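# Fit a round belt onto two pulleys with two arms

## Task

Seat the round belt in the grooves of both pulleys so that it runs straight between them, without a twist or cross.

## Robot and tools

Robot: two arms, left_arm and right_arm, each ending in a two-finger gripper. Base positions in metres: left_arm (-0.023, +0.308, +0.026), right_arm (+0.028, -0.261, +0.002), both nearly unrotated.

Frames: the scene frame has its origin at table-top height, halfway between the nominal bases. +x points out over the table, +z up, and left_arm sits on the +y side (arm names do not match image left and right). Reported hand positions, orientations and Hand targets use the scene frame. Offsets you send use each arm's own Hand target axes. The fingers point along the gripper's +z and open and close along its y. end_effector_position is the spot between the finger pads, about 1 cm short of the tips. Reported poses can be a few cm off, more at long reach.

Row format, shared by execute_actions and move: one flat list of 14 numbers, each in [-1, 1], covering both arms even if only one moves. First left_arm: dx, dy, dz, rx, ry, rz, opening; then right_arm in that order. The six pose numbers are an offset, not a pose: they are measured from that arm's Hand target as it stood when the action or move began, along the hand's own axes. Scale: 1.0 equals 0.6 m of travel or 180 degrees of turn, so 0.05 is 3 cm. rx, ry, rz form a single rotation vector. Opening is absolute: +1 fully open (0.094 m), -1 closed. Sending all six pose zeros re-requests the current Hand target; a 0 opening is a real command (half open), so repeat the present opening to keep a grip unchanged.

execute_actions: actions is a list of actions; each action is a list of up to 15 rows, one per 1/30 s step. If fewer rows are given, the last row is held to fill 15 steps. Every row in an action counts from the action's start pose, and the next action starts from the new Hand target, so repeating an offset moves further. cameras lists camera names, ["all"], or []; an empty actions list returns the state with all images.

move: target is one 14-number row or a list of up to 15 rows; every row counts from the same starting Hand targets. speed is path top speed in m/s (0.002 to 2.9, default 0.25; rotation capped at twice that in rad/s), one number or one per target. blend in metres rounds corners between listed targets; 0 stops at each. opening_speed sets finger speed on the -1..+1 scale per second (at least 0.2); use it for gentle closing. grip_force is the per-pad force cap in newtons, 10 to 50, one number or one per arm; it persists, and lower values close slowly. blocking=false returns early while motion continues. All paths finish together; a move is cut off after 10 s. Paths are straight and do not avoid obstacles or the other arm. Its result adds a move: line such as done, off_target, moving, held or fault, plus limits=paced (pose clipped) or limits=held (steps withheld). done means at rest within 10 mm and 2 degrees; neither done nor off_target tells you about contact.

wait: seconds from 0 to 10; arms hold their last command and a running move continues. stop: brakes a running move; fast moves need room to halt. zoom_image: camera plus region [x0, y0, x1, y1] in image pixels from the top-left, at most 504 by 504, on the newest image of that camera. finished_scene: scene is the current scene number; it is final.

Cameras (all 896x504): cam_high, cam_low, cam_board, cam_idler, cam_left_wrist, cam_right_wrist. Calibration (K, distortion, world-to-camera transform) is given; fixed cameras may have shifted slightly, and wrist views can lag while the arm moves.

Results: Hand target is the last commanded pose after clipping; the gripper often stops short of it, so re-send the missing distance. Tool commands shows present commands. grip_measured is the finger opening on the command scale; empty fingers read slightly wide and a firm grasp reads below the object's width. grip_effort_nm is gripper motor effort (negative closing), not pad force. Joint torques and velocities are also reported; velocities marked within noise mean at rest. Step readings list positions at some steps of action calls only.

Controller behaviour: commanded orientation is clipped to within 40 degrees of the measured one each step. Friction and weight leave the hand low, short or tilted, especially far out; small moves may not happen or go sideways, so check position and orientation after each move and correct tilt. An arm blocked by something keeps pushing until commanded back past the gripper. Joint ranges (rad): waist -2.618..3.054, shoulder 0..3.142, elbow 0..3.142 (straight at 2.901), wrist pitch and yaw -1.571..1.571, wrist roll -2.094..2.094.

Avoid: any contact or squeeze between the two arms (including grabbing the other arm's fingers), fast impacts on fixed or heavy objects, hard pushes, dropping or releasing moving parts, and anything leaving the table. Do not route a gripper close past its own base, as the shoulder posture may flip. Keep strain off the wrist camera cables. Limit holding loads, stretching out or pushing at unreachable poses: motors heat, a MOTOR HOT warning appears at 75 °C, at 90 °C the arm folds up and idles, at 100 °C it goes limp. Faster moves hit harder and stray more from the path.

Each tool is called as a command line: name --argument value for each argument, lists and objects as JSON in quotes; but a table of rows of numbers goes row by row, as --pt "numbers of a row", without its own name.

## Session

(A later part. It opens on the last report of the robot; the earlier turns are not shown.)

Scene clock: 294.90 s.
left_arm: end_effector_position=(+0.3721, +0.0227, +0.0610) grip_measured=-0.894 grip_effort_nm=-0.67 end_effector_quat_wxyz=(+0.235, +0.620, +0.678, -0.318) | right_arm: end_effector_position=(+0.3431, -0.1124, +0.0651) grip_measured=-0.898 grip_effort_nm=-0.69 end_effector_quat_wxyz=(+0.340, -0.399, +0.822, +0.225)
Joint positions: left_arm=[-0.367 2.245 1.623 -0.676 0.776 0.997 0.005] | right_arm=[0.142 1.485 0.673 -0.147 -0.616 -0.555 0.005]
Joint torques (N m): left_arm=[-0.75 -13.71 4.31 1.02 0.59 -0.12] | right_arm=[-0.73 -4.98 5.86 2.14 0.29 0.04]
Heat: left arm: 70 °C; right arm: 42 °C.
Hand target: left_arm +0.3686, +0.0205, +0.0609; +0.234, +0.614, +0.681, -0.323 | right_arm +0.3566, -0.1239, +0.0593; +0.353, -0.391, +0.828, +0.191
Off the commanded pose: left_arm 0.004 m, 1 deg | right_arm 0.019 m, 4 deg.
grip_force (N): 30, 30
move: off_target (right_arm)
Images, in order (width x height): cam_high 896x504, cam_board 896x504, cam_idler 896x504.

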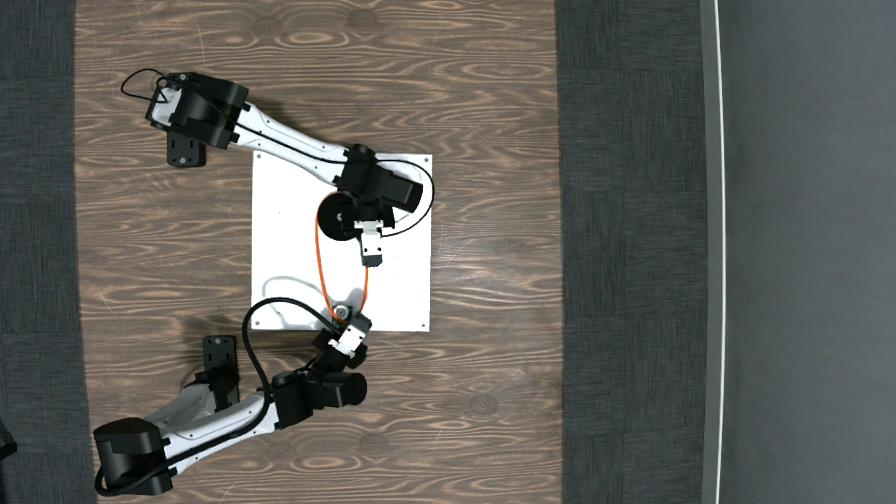

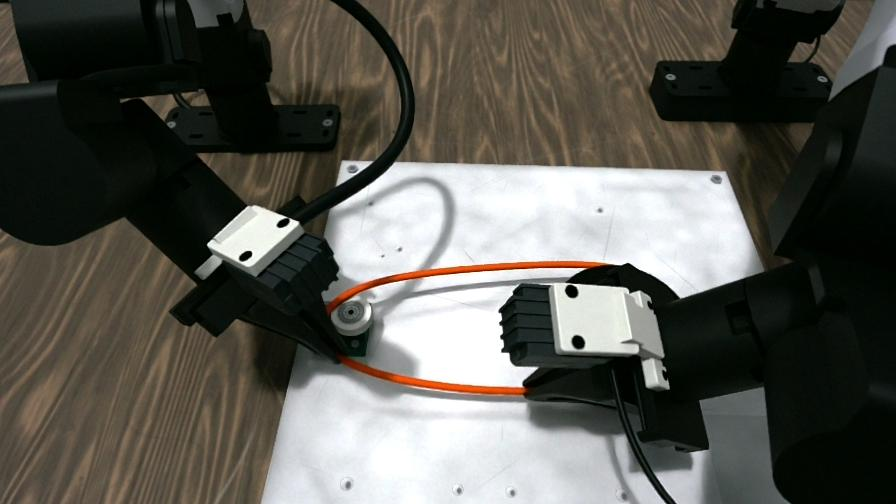

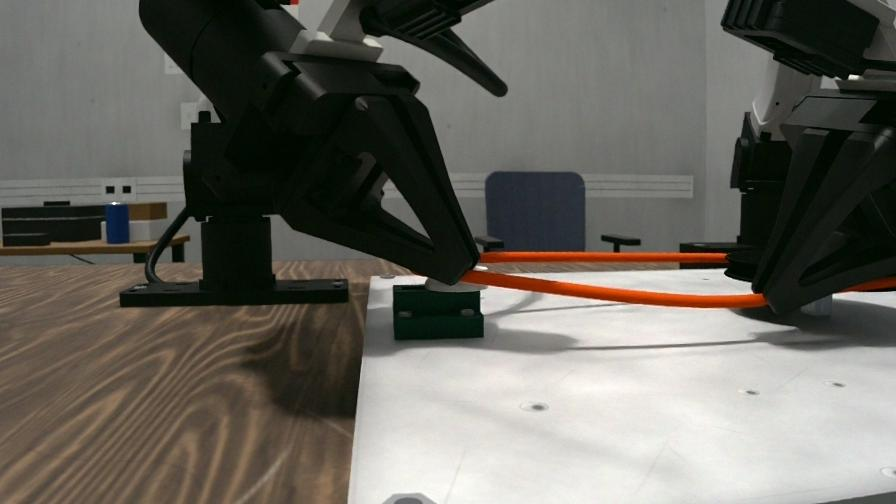

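move --target '[0.0119,0.0025,0.0114,0,0,0,-1,0.0126,0.0155,-0.0052,0,0,0,-1]' --speed 0.05 --cameras '["cam_high","cam_idler","cam_board"]'

zoom_image --camera "cam_high" --region '[306, 285, 376, 345]'

zoom_image --camera "cam_board" --region '[290, 250, 430, 380]'

zoom_image --camera "cam_idler" --region '[375, 235, 515, 310]'

Scene clock: 314.40 s.
left_arm: end_effector_position=(+0.3737, +0.0211, +0.0598) grip_measured=-0.894 grip_effort_nm=-0.67 end_effector_quat_wxyz=(+0.242, +0.618, +0.676, -0.320) | right_arm: end_effector_position=(+0.3360, -0.1133, +0.0561) grip_measured=-0.898 grip_effort_nm=-0.69 end_effector_quat_wxyz=(+0.336, -0.398, +0.823, +0.227)
Joint positions: left_arm=[-0.367 2.245 1.61 -0.644 0.784 0.986 0.005] | right_arm=[0.142 1.485 0.636 -0.119 -0.618 -0.555 0.005]
Joint torques (N m): left_arm=[-0.79 -12.23 4.34 0.96 0.56 -0.16] | right_arm=[-0.17 -8.46 4.71 2.02 0.29 0.11]
Heat: left arm: 72 °C; right arm: 43 °C.
Hand target: left_arm +0.3686, +0.0204, +0.0509; +0.235, +0.614, +0.681, -0.323 | right_arm +0.3446, -0.1239, +0.0562; +0.352, -0.391, +0.828, +0.191
Off the commanded pose: left_arm 0.010 m, 1 deg | right_arm 0.014 m, 5 deg.
grip_force (N): 30, 30
move: off_target (right_arm)
Images, in order (width x height): cam_high 896x504, cam_board 896x504, cam_idler 896x504.

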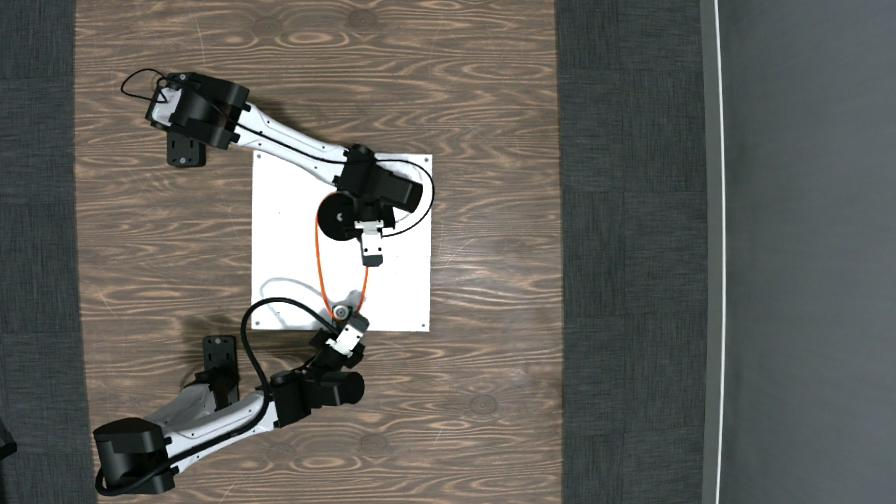

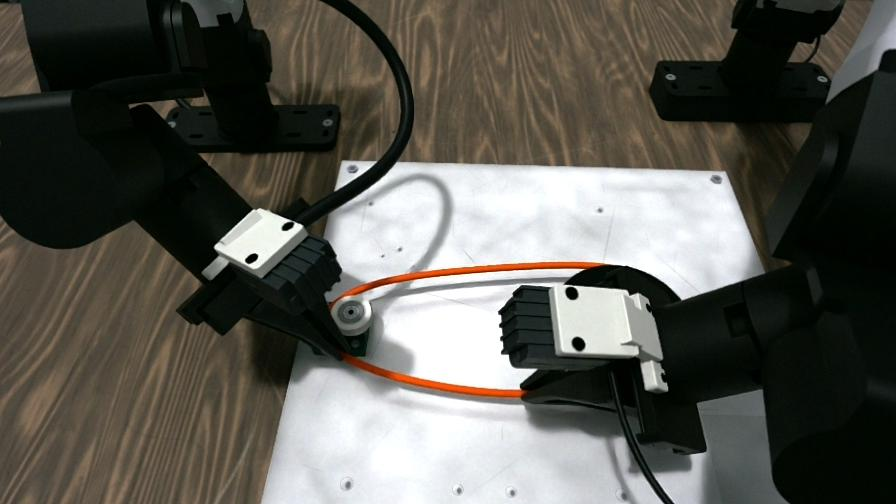

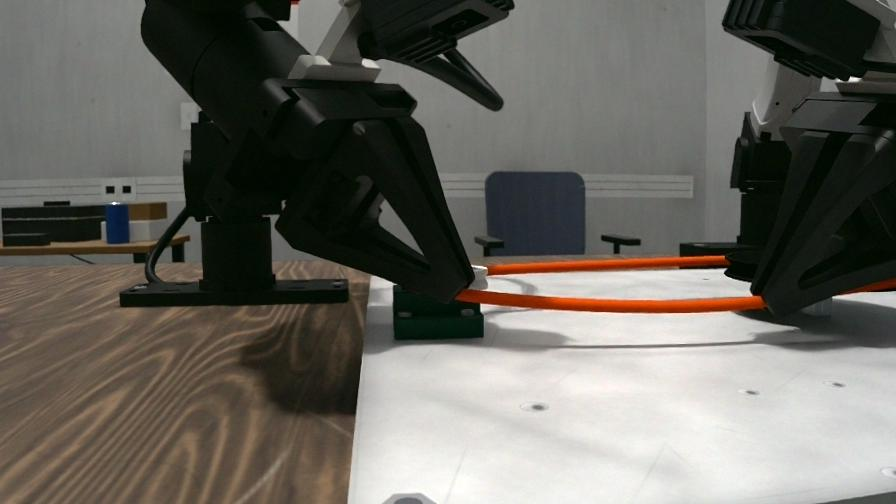

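Scaled by 7.200 from the camera's 896x504 image, which has a finer 1280x720 frame.

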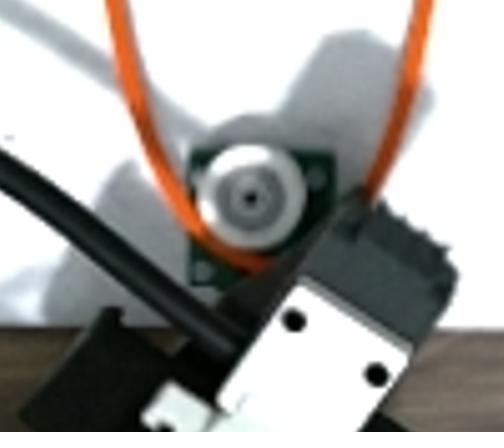

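Scaled by 3.600 from the camera's 896x504 image, which has a finer 1280x720 frame.

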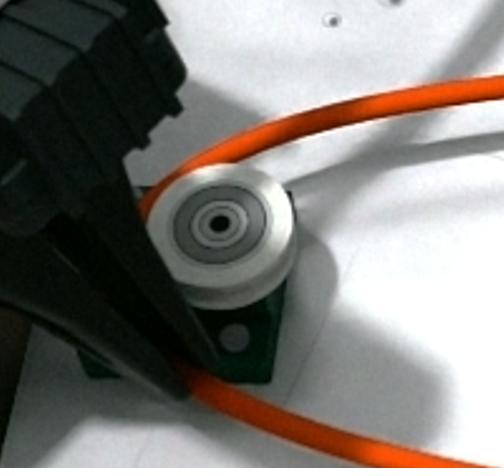

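Scaled by 3.600 from the camera's 896x504 image, which has a finer 1280x720 frame.

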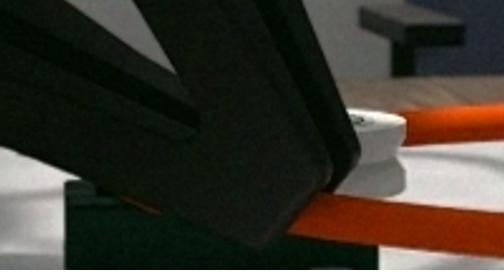

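move --pt "0 0 0 0 0 0 -0.6 0 0 0 0 0 0 -1" --pt "0 0 -0.15 0 0 0 -0.6 0 0 0 0 0 0 -1" --pt "0.1156 -0.2870 -0.3538 0 0 0 -0.6 0 0 0 0 0 0 -1" --speed '[0.08,0.1,0.15]' --blend '[0,0.02,0]' --cameras '["cam_high","cam_idler","cam_board","cam_low"]'

zoom_image --camera "cam_high" --region '[275, 180, 415, 340]'

zoom_image --camera "cam_high" --region '[306, 285, 376, 345]'

zoom_image --camera "cam_board" --region '[290, 250, 430, 380]'

zoom_image --camera "cam_idler" --region '[680, 220, 896, 320]'

zoom_image --camera "cam_idler" --region '[375, 235, 515, 310]'

Scene clock: 334.93 s.
left_arm: end_effector_position=(+0.2149, +0.2142, +0.1712) grip_measured=-0.602 grip_effort_nm=0.10 end_effector_quat_wxyz=(+0.242, +0.610, +0.682, -0.321) | right_arm: end_effector_position=(+0.3368, -0.1131, +0.0566) grip_measured=-0.898 grip_effort_nm=-0.69 end_effector_quat_wxyz=(+0.338, -0.398, +0.822, +0.227)
Joint positions: left_arm=[0.139 1.57 1.16 -1.392 0.802 1.692 0.019] | right_arm=[0.142 1.485 0.636 -0.114 -0.618 -0.555 0.005]
Joint torques (N m): left_arm=[0.14 -7.77 4.46 -0.38 0.48 0.25] | right_arm=[-0.16 -8.43 4.68 1.99 0.29 0.11]
Heat: left arm: 70 °C; right arm: 42 °C.
Hand target: left_arm +0.2056, +0.2161, +0.1720; +0.234, +0.614, +0.681, -0.323 | right_arm +0.3446, -0.1239, +0.0562; +0.352, -0.391, +0.828, +0.191
Off the commanded pose: left_arm 0.009 m, 1 deg | right_arm 0.013 m, 5 deg.
grip_force (N): 30, 30
move: off_target (right_arm)
Images, in order (width x height): cam_high 896x504, cam_low 896x504, cam_board 896x504, cam_idler 896x504.

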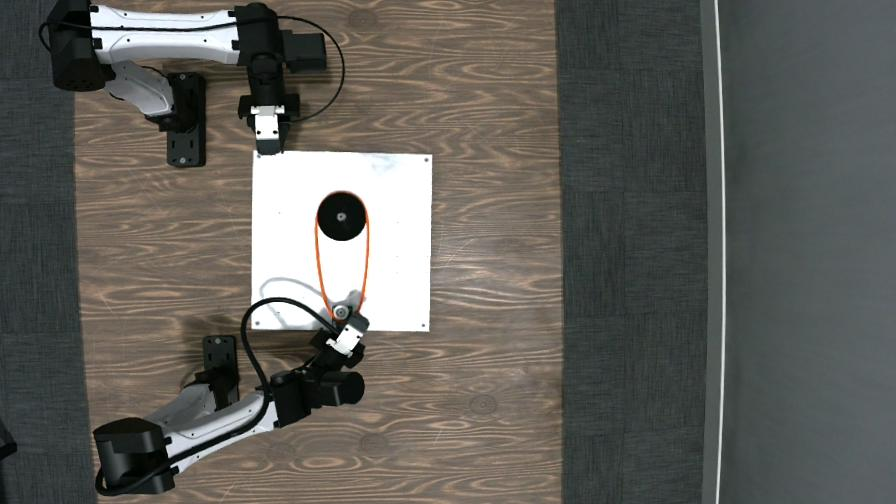

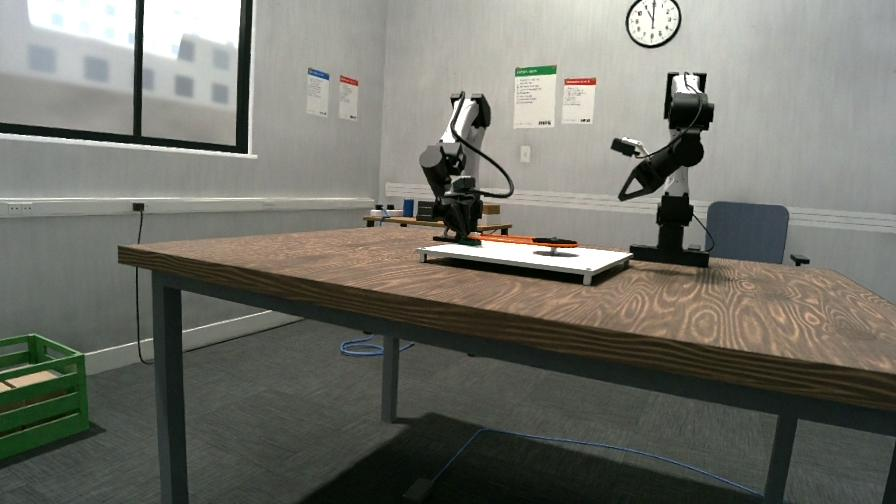

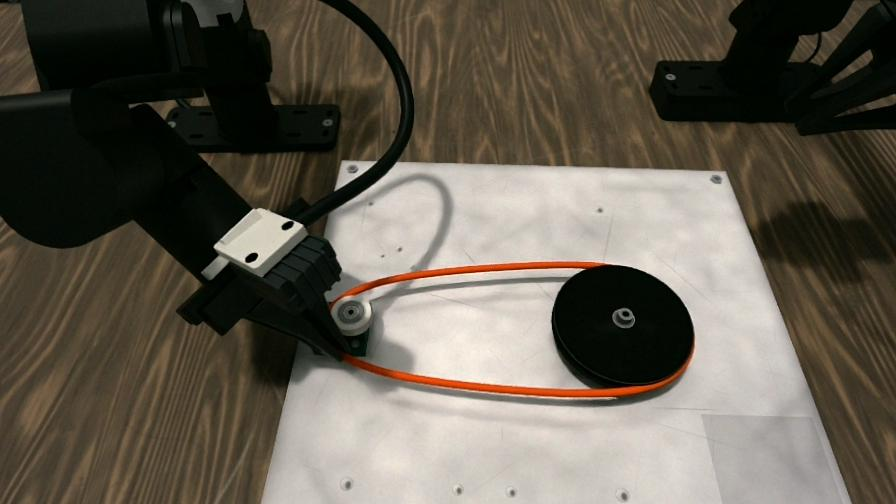

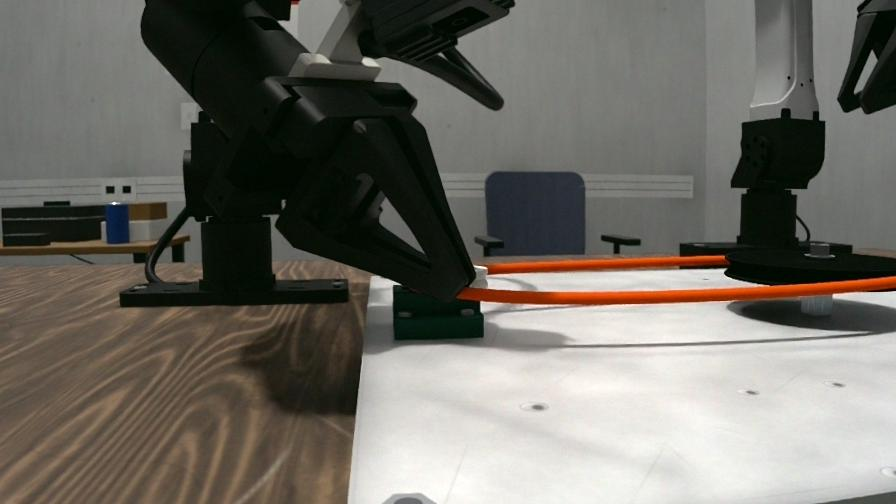

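Scaled by 3.150 from the camera's 896x504 image, which has a finer 1280x720 frame.

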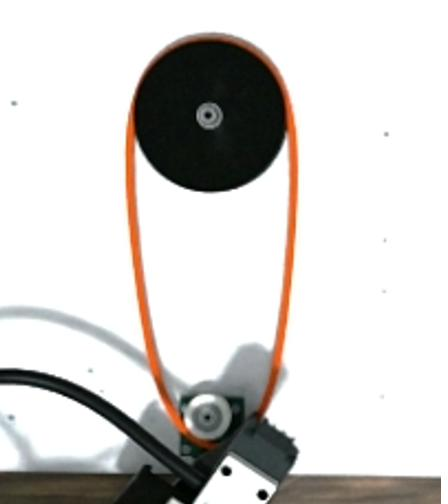

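Scaled by 7.200 from the camera's 896x504 image, which has a finer 1280x720 frame.

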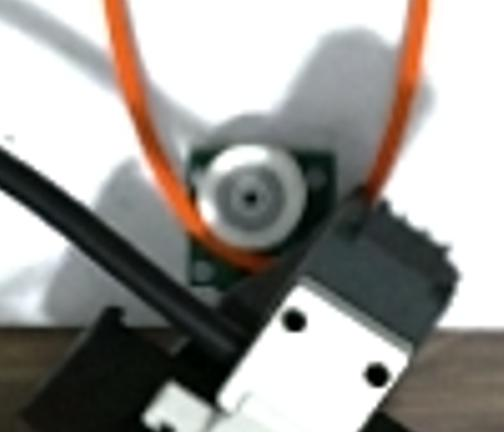

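Scaled by 3.600 from the camera's 896x504 image, which has a finer 1280x720 frame.

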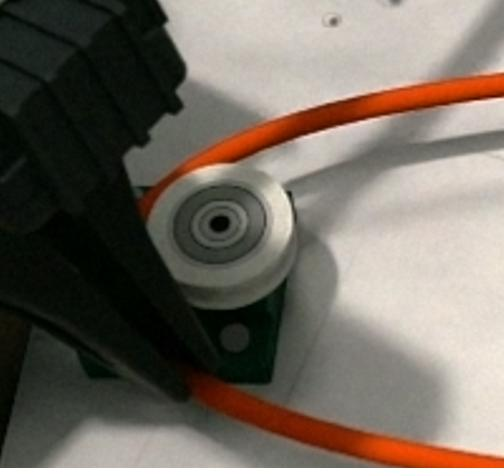

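Scaled by 2.333 from the camera's 896x504 image, which has a finer 1280x720 frame.

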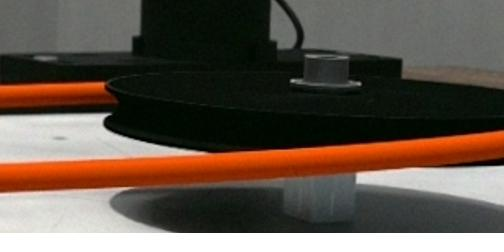

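Scaled by 3.600 from the camera's 896x504 image, which has a finer 1280x720 frame.

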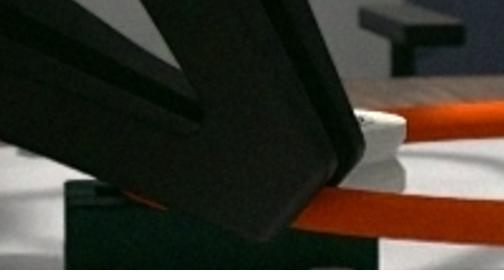

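move --target '[0,0,0,0,0,0,-0.6,-0.0273,0.0127,0.0305,0,0,0,-1]' --speed 0.05 --cameras '["cam_high","cam_idler","cam_board"]'

zoom_image --camera "cam_high" --region '[306, 285, 376, 345]'

zoom_image --camera "cam_board" --region '[290, 250, 430, 380]'

zoom_image --camera "cam_idler" --region '[375, 235, 515, 310]'

Scene clock: 347.07 s.
left_arm: end_effector_position=(+0.2149, +0.2142, +0.1712) grip_measured=-0.602 grip_effort_nm=0.10 end_effector_quat_wxyz=(+0.242, +0.610, +0.682, -0.321) | right_arm: end_effector_position=(+0.3410, -0.1003, +0.0533) grip_measured=-0.898 grip_effort_nm=-0.69 end_effector_quat_wxyz=(+0.337, -0.394, +0.830, +0.206)
Joint positions: left_arm=[0.139 1.57 1.16 -1.392 0.802 1.692 0.019] | right_arm=[0.215 1.495 0.636 -0.062 -0.531 -0.483 0.005]
Joint torques (N m): left_arm=[0.29 -7.64 4.44 -0.37 0.43 0.26] | right_arm=[0.96 -4.79 7.64 2.12 0.11 0.2]
Heat: left arm: 63 °C; right arm: 41 °C.
Hand target: left_arm +0.2056, +0.2161, +0.1720; +0.234, +0.614, +0.681, -0.323 | right_arm +0.3538, -0.0999, +0.0561; +0.352, -0.391, +0.828, +0.191
Off the commanded pose: left_arm 0.010 m, 1 deg | right_arm 0.013 m, 2 deg.
grip_force (N): 30, 30
move: off_target (right_arm)
Images, in order (width x height): cam_high 896x504, cam_board 896x504, cam_idler 896x504.

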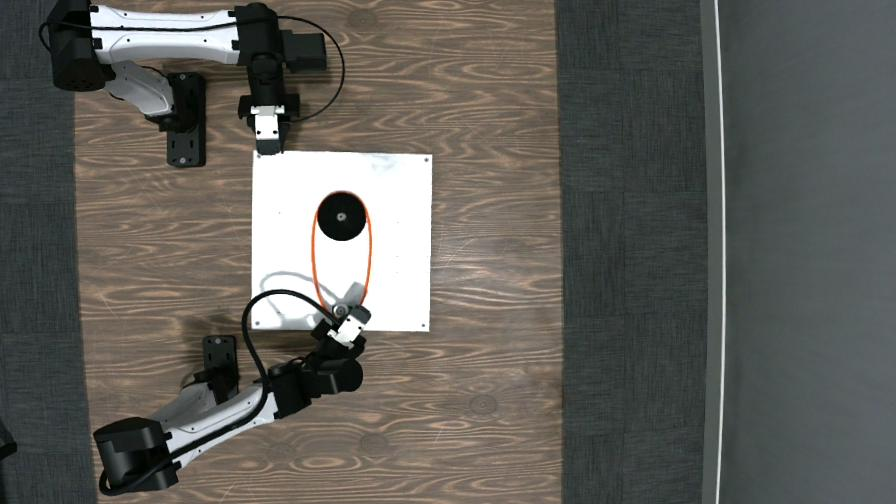

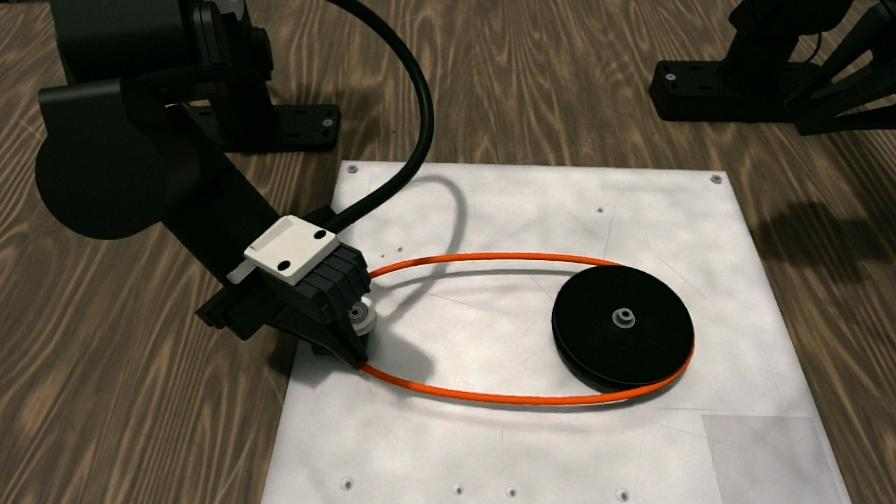

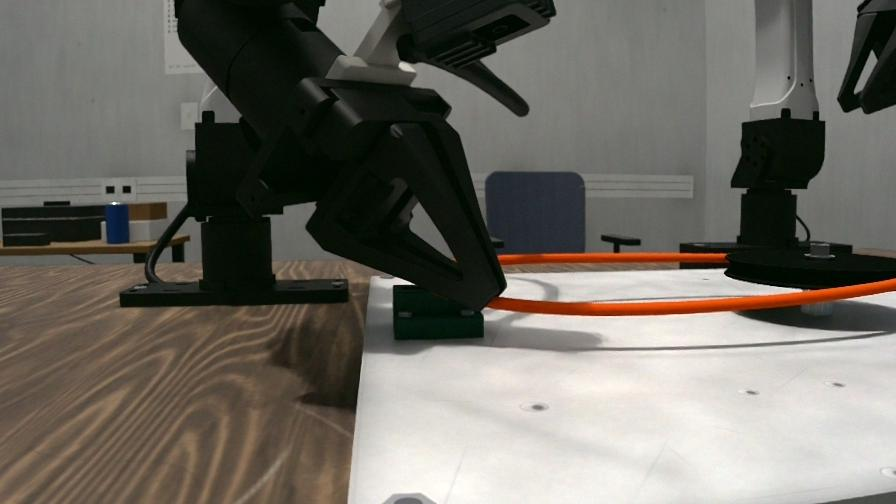

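Scaled by 7.200 from the camera's 896x504 image, which has a finer 1280x720 frame.

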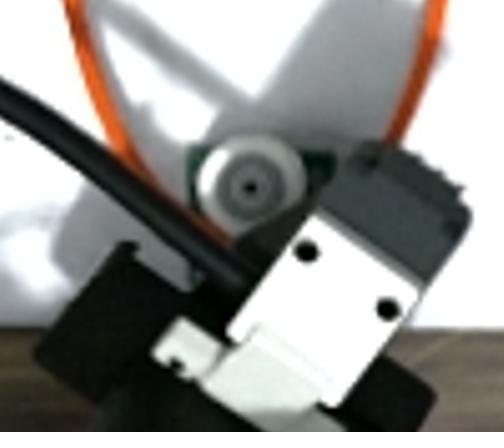

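Scaled by 3.600 from the camera's 896x504 image, which has a finer 1280x720 frame.

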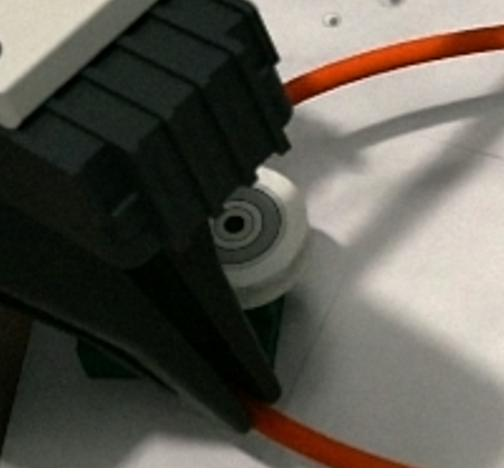

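Scaled by 3.600 from the camera's 896x504 image, which has a finer 1280x720 frame.

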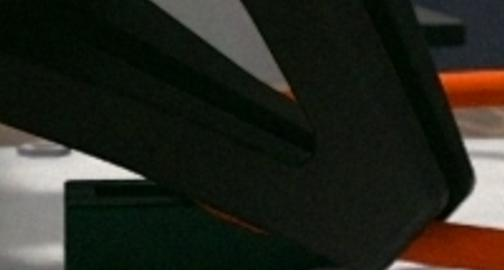

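move --target '[0,0,0,0,0,0,-0.6,0,0,0,0,0,0,-0.82]' --speed 0.05 --opening_speed 0.3 --cameras '["cam_high","cam_idler","cam_board"]'

zoom_image --camera "cam_high" --region '[306, 285, 376, 345]'

zoom_image --camera "cam_board" --region '[290, 250, 430, 380]'

zoom_image --camera "cam_idler" --region '[375, 235, 515, 310]'

Scene clock: 364.83 s.
left_arm: end_effector_position=(+0.2149, +0.2142, +0.1712) grip_measured=-0.602 grip_effort_nm=0.10 end_effector_quat_wxyz=(+0.242, +0.610, +0.682, -0.321) | right_arm: end_effector_position=(+0.3421, -0.1010, +0.0533) grip_measured=-0.823 grip_effort_nm=0.12 end_effector_quat_wxyz=(+0.338, -0.393, +0.831, +0.203)
Joint positions: left_arm=[0.139 1.57 1.16 -1.392 0.802 1.692 0.019] | right_arm=[0.215 1.495 0.636 -0.059 -0.524 -0.481 0.008]
Joint torques (N m): left_arm=[0.29 -7.45 4.52 -0.43 0.39 0.3] | right_arm=[0.98 -4.75 7.65 2.11 0.05 0.21]
Heat: left arm: 56 °C; right arm: 42 °C.
Hand target: left_arm +0.2056, +0.2161, +0.1720; +0.234, +0.614, +0.681, -0.323 | right_arm +0.3538, -0.0999, +0.0561; +0.352, -0.391, +0.828, +0.191
Off the commanded pose: left_arm 0.010 m, 1 deg | right_arm 0.012 m, 2 deg.
grip_force (N): 30, 30
move: off_target (right_arm)
Images, in order (width x height): cam_high 896x504, cam_board 896x504, cam_idler 896x504.

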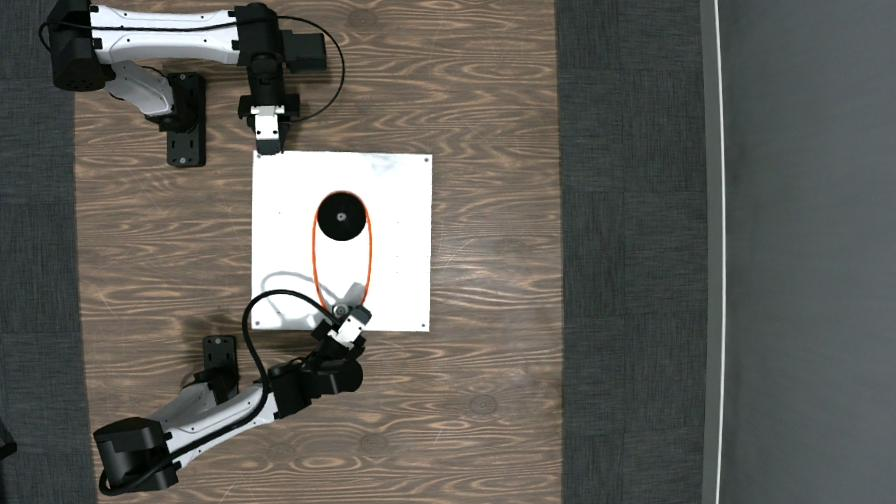

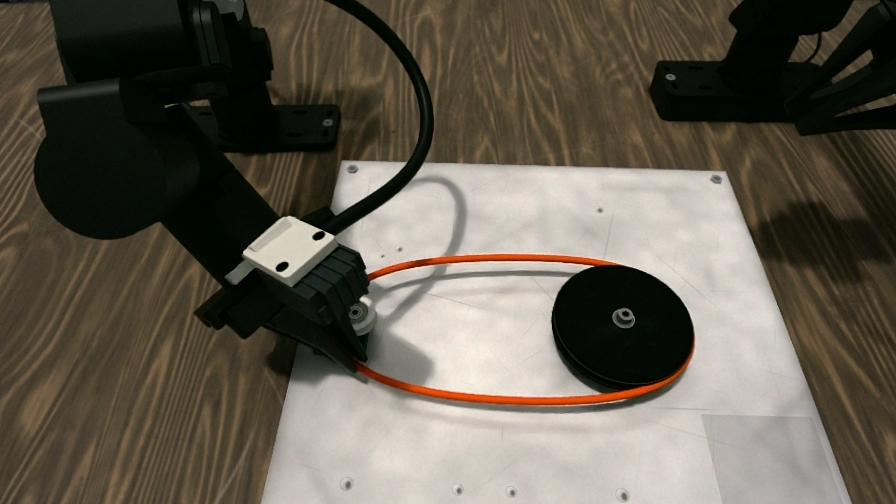

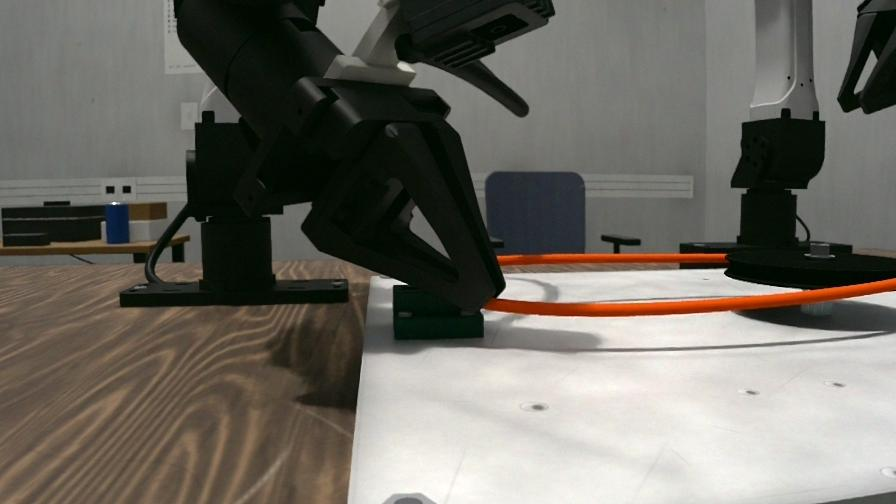

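Scaled by 7.200 from the camera's 896x504 image, which has a finer 1280x720 frame.

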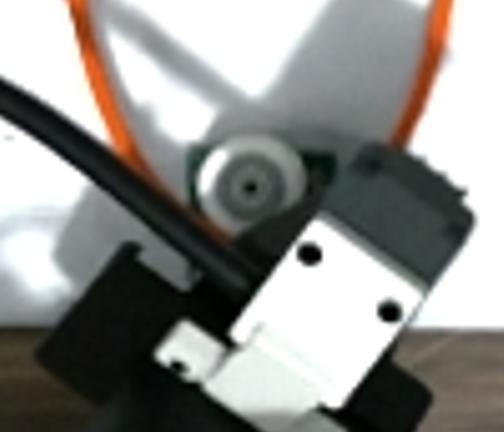

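Scaled by 3.600 from the camera's 896x504 image, which has a finer 1280x720 frame.

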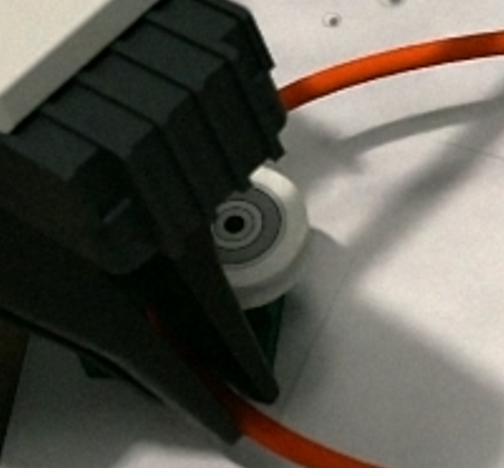

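Scaled by 3.600 from the camera's 896x504 image, which has a finer 1280x720 frame.

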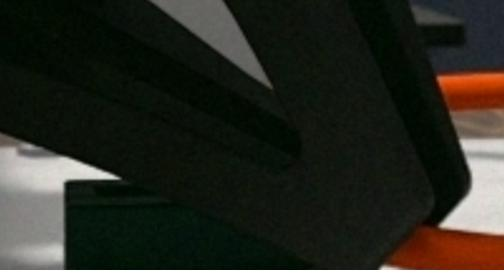

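move --target '[0,0,0,0,0,0,-0.6,0.0078,0.0103,-0.0545,0,0,0,-0.82]' --speed 0.03 --cameras '["cam_high","cam_idler","cam_board"]'

zoom_image --camera "cam_high" --region '[306, 285, 376, 345]'

zoom_image --camera "cam_board" --region '[290, 250, 430, 380]'

zoom_image --camera "cam_idler" --region '[375, 235, 515, 310]'

Scene clock: 377.77 s.
left_arm: end_effector_position=(+0.2149, +0.2142, +0.1712) grip_measured=-0.602 grip_effort_nm=0.10 end_effector_quat_wxyz=(+0.242, +0.610, +0.682, -0.321) | right_arm: end_effector_position=(+0.3448, -0.1143, +0.0805) grip_measured=-0.823 grip_effort_nm=0.11 end_effector_quat_wxyz=(+0.369, -0.387, +0.824, +0.187)
Joint positions: left_arm=[0.139 1.57 1.16 -1.392 0.802 1.692 0.019] | right_arm=[0.175 1.389 0.636 -0.108 -0.524 -0.498 0.008]
Joint torques (N m): left_arm=[0.35 -7.64 4.64 -0.41 0.42 0.23] | right_arm=[-0.02 -7.77 5.44 1.27 -0.28 -0.11]
Heat: left arm: 54 °C; right arm: 43 °C.
Hand target: left_arm +0.2056, +0.2161, +0.1720; +0.234, +0.614, +0.681, -0.323 | right_arm +0.3327, -0.1178, +0.0751; +0.352, -0.391, +0.828, +0.191
Off the commanded pose: left_arm 0.010 m, 1 deg | right_arm 0.014 m, 2 deg.
grip_force (N): 30, 30
move: off_target (right_arm)
Images, in order (width x height): cam_high 896x504, cam_board 896x504, cam_idler 896x504.

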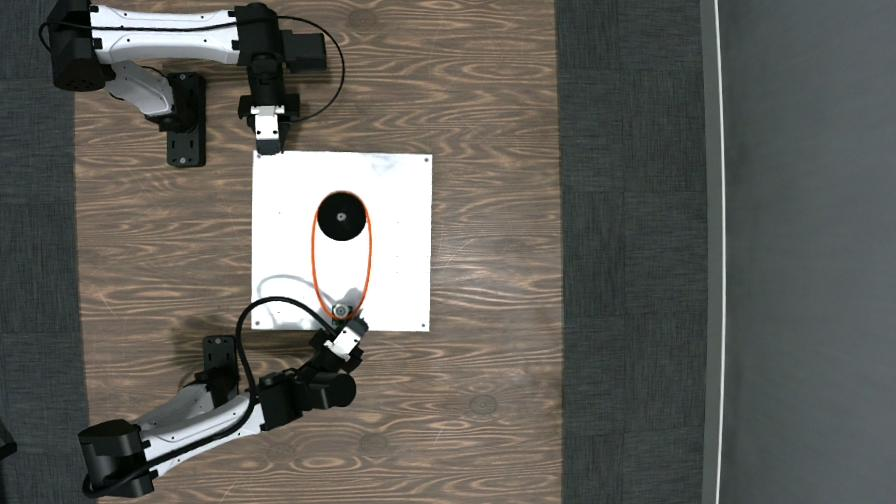

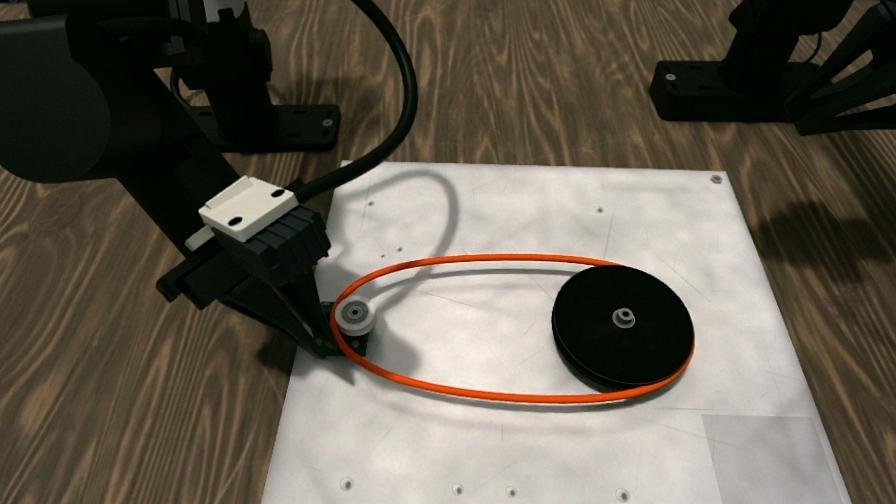

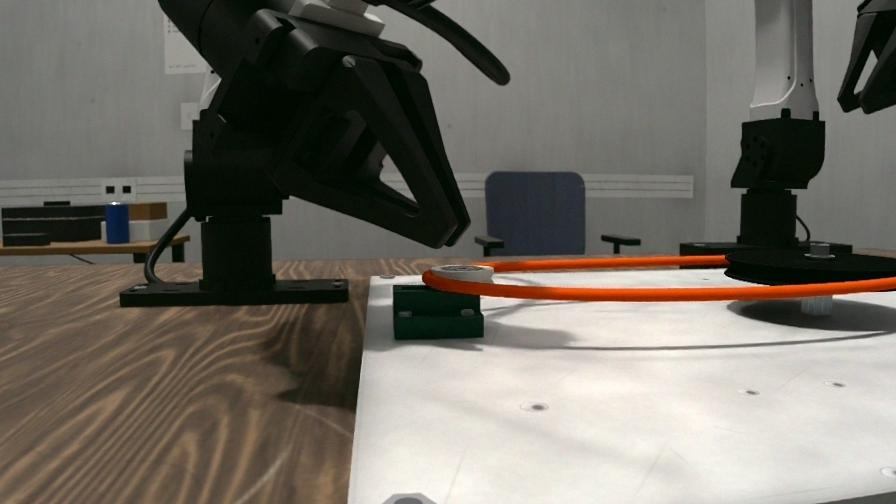

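Scaled by 7.200 from the camera's 896x504 image, which has a finer 1280x720 frame.

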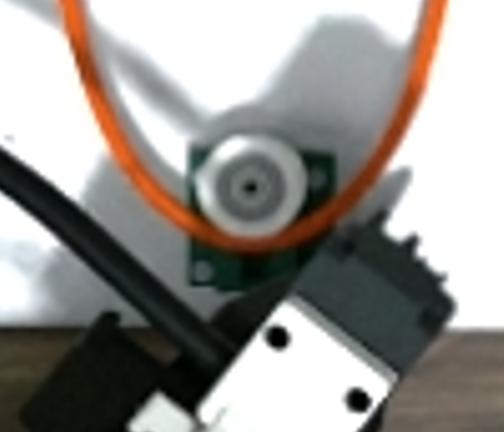

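Scaled by 3.600 from the camera's 896x504 image, which has a finer 1280x720 frame.

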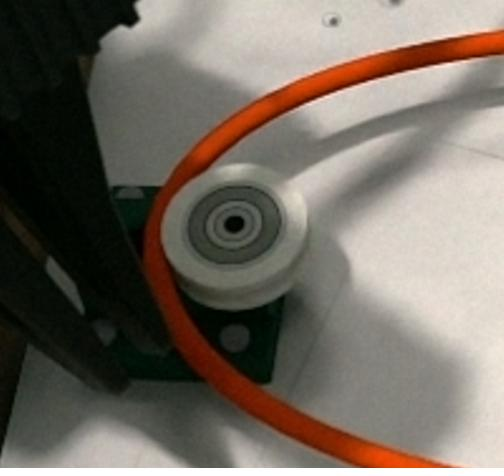

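Scaled by 3.600 from the camera's 896x504 image, which has a finer 1280x720 frame.

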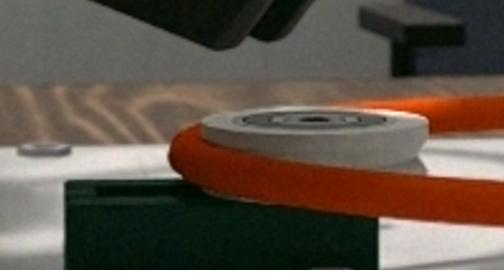

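move --target '[0,0,0,0,0,0,-0.6,-0.03,0,-0.13,0,0,0,-0.82]' --speed 0.12 --cameras '["cam_high","cam_idler","cam_board","cam_low"]'

zoom_image --camera "cam_high" --region '[285, 180, 415, 340]'

zoom_image --camera "cam_idler" --region '[375, 235, 515, 310]'

zoom_image --camera "cam_low" --region '[450, 220, 610, 265]'

zoom_image --camera "cam_board" --region '[300, 240, 720, 420]'

Scene clock: 391.23 s.
left_arm: end_effector_position=(+0.2149, +0.2142, +0.1712) grip_measured=-0.602 grip_effort_nm=0.10 end_effector_quat_wxyz=(+0.242, +0.610, +0.682, -0.321) | right_arm: end_effector_position=(+0.3102, -0.1583, +0.1304) grip_measured=-0.823 grip_effort_nm=0.11 end_effector_quat_wxyz=(+0.351, -0.382, +0.837, +0.175)
Joint positions: left_arm=[0.139 1.57 1.16 -1.392 0.802 1.692 0.019] | right_arm=[0.018 1.158 0.739 -0.559 -0.583 -0.65 0.008]
Joint torques (N m): left_arm=[0.21 -7.8 4.55 -0.41 0.47 0.26] | right_arm=[-0.1 -4.42 9.88 1.1 -0.7 -0.12]
Heat: left arm: 52 °C; right arm: 41 °C.
Hand target: left_arm +0.2056, +0.2161, +0.1720; +0.234, +0.614, +0.681, -0.323 | right_arm +0.3069, -0.1548, +0.1413; +0.353, -0.391, +0.828, +0.191
Off the commanded pose: left_arm 0.010 m, 1 deg | right_arm 0.012 m, 2 deg.
grip_force (N): 30, 30
move: off_target (right_arm)
Images, in order (width x height): cam_high 896x504, cam_low 896x504, cam_board 896x504, cam_idler 896x504.

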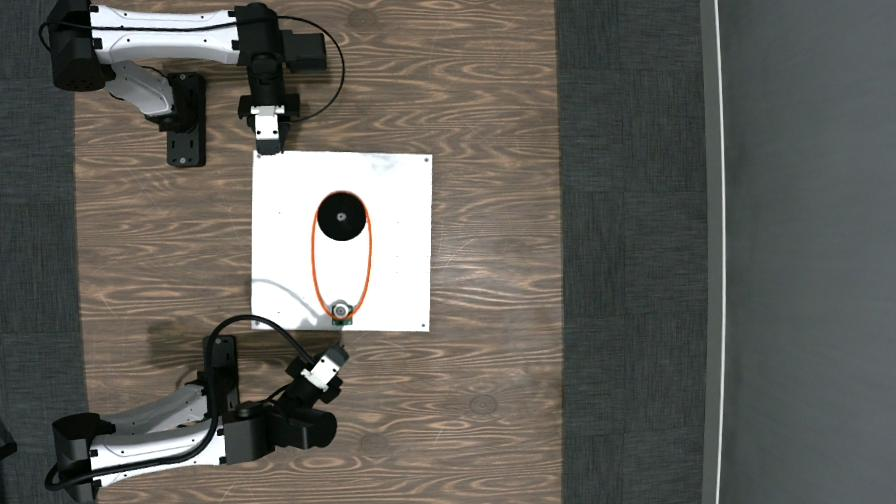

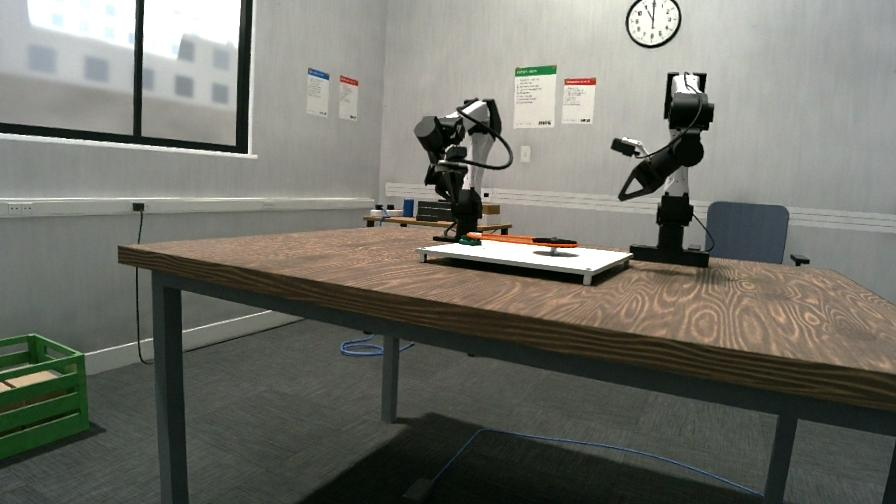

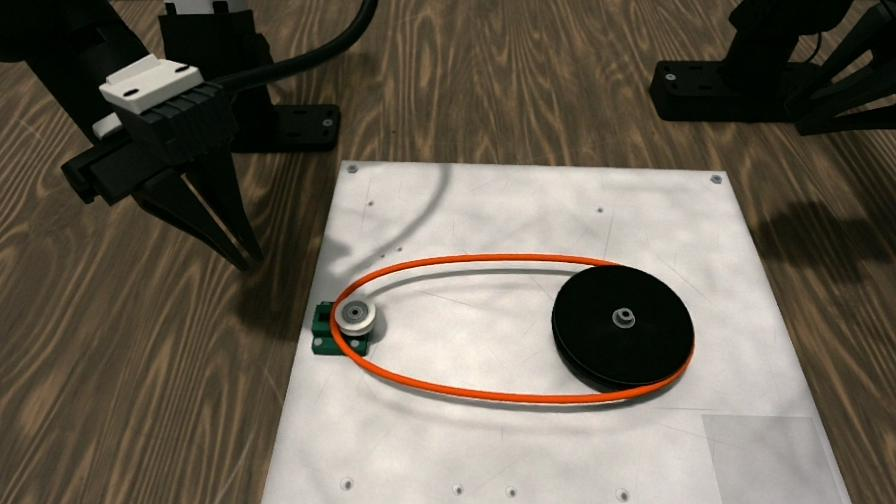

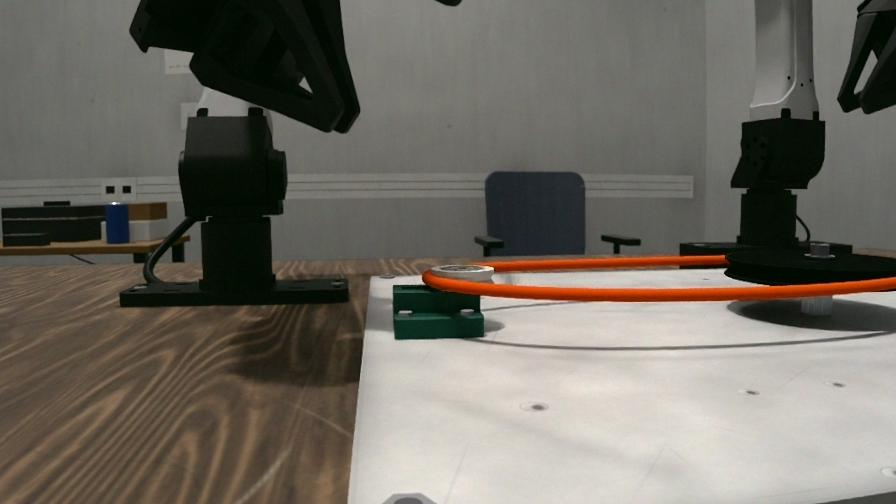

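Scaled by 3.150 from the camera's 896x504 image, which has a finer 1280x720 frame.

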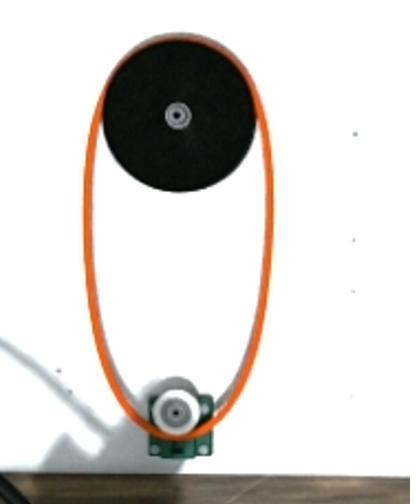

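Scaled by 3.600 from the camera's 896x504 image, which has a finer 1280x720 frame.

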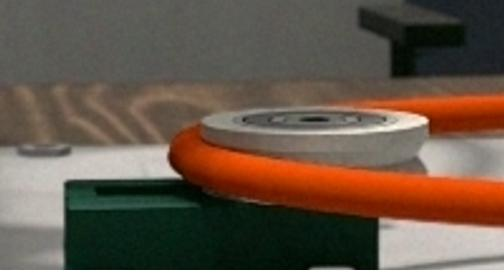

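Scaled by 3.150 from the camera's 896x504 image, which has a finer 1280x720 frame.

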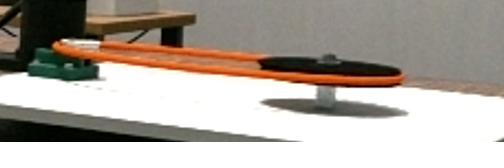

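Scaled by 1.200 from the camera's 896x504 image, which has a finer 1280x720 frame.

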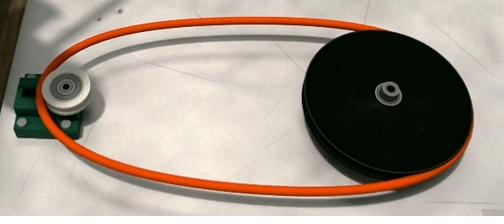

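finished_scene --scene 2

The scene is finished: the task was done.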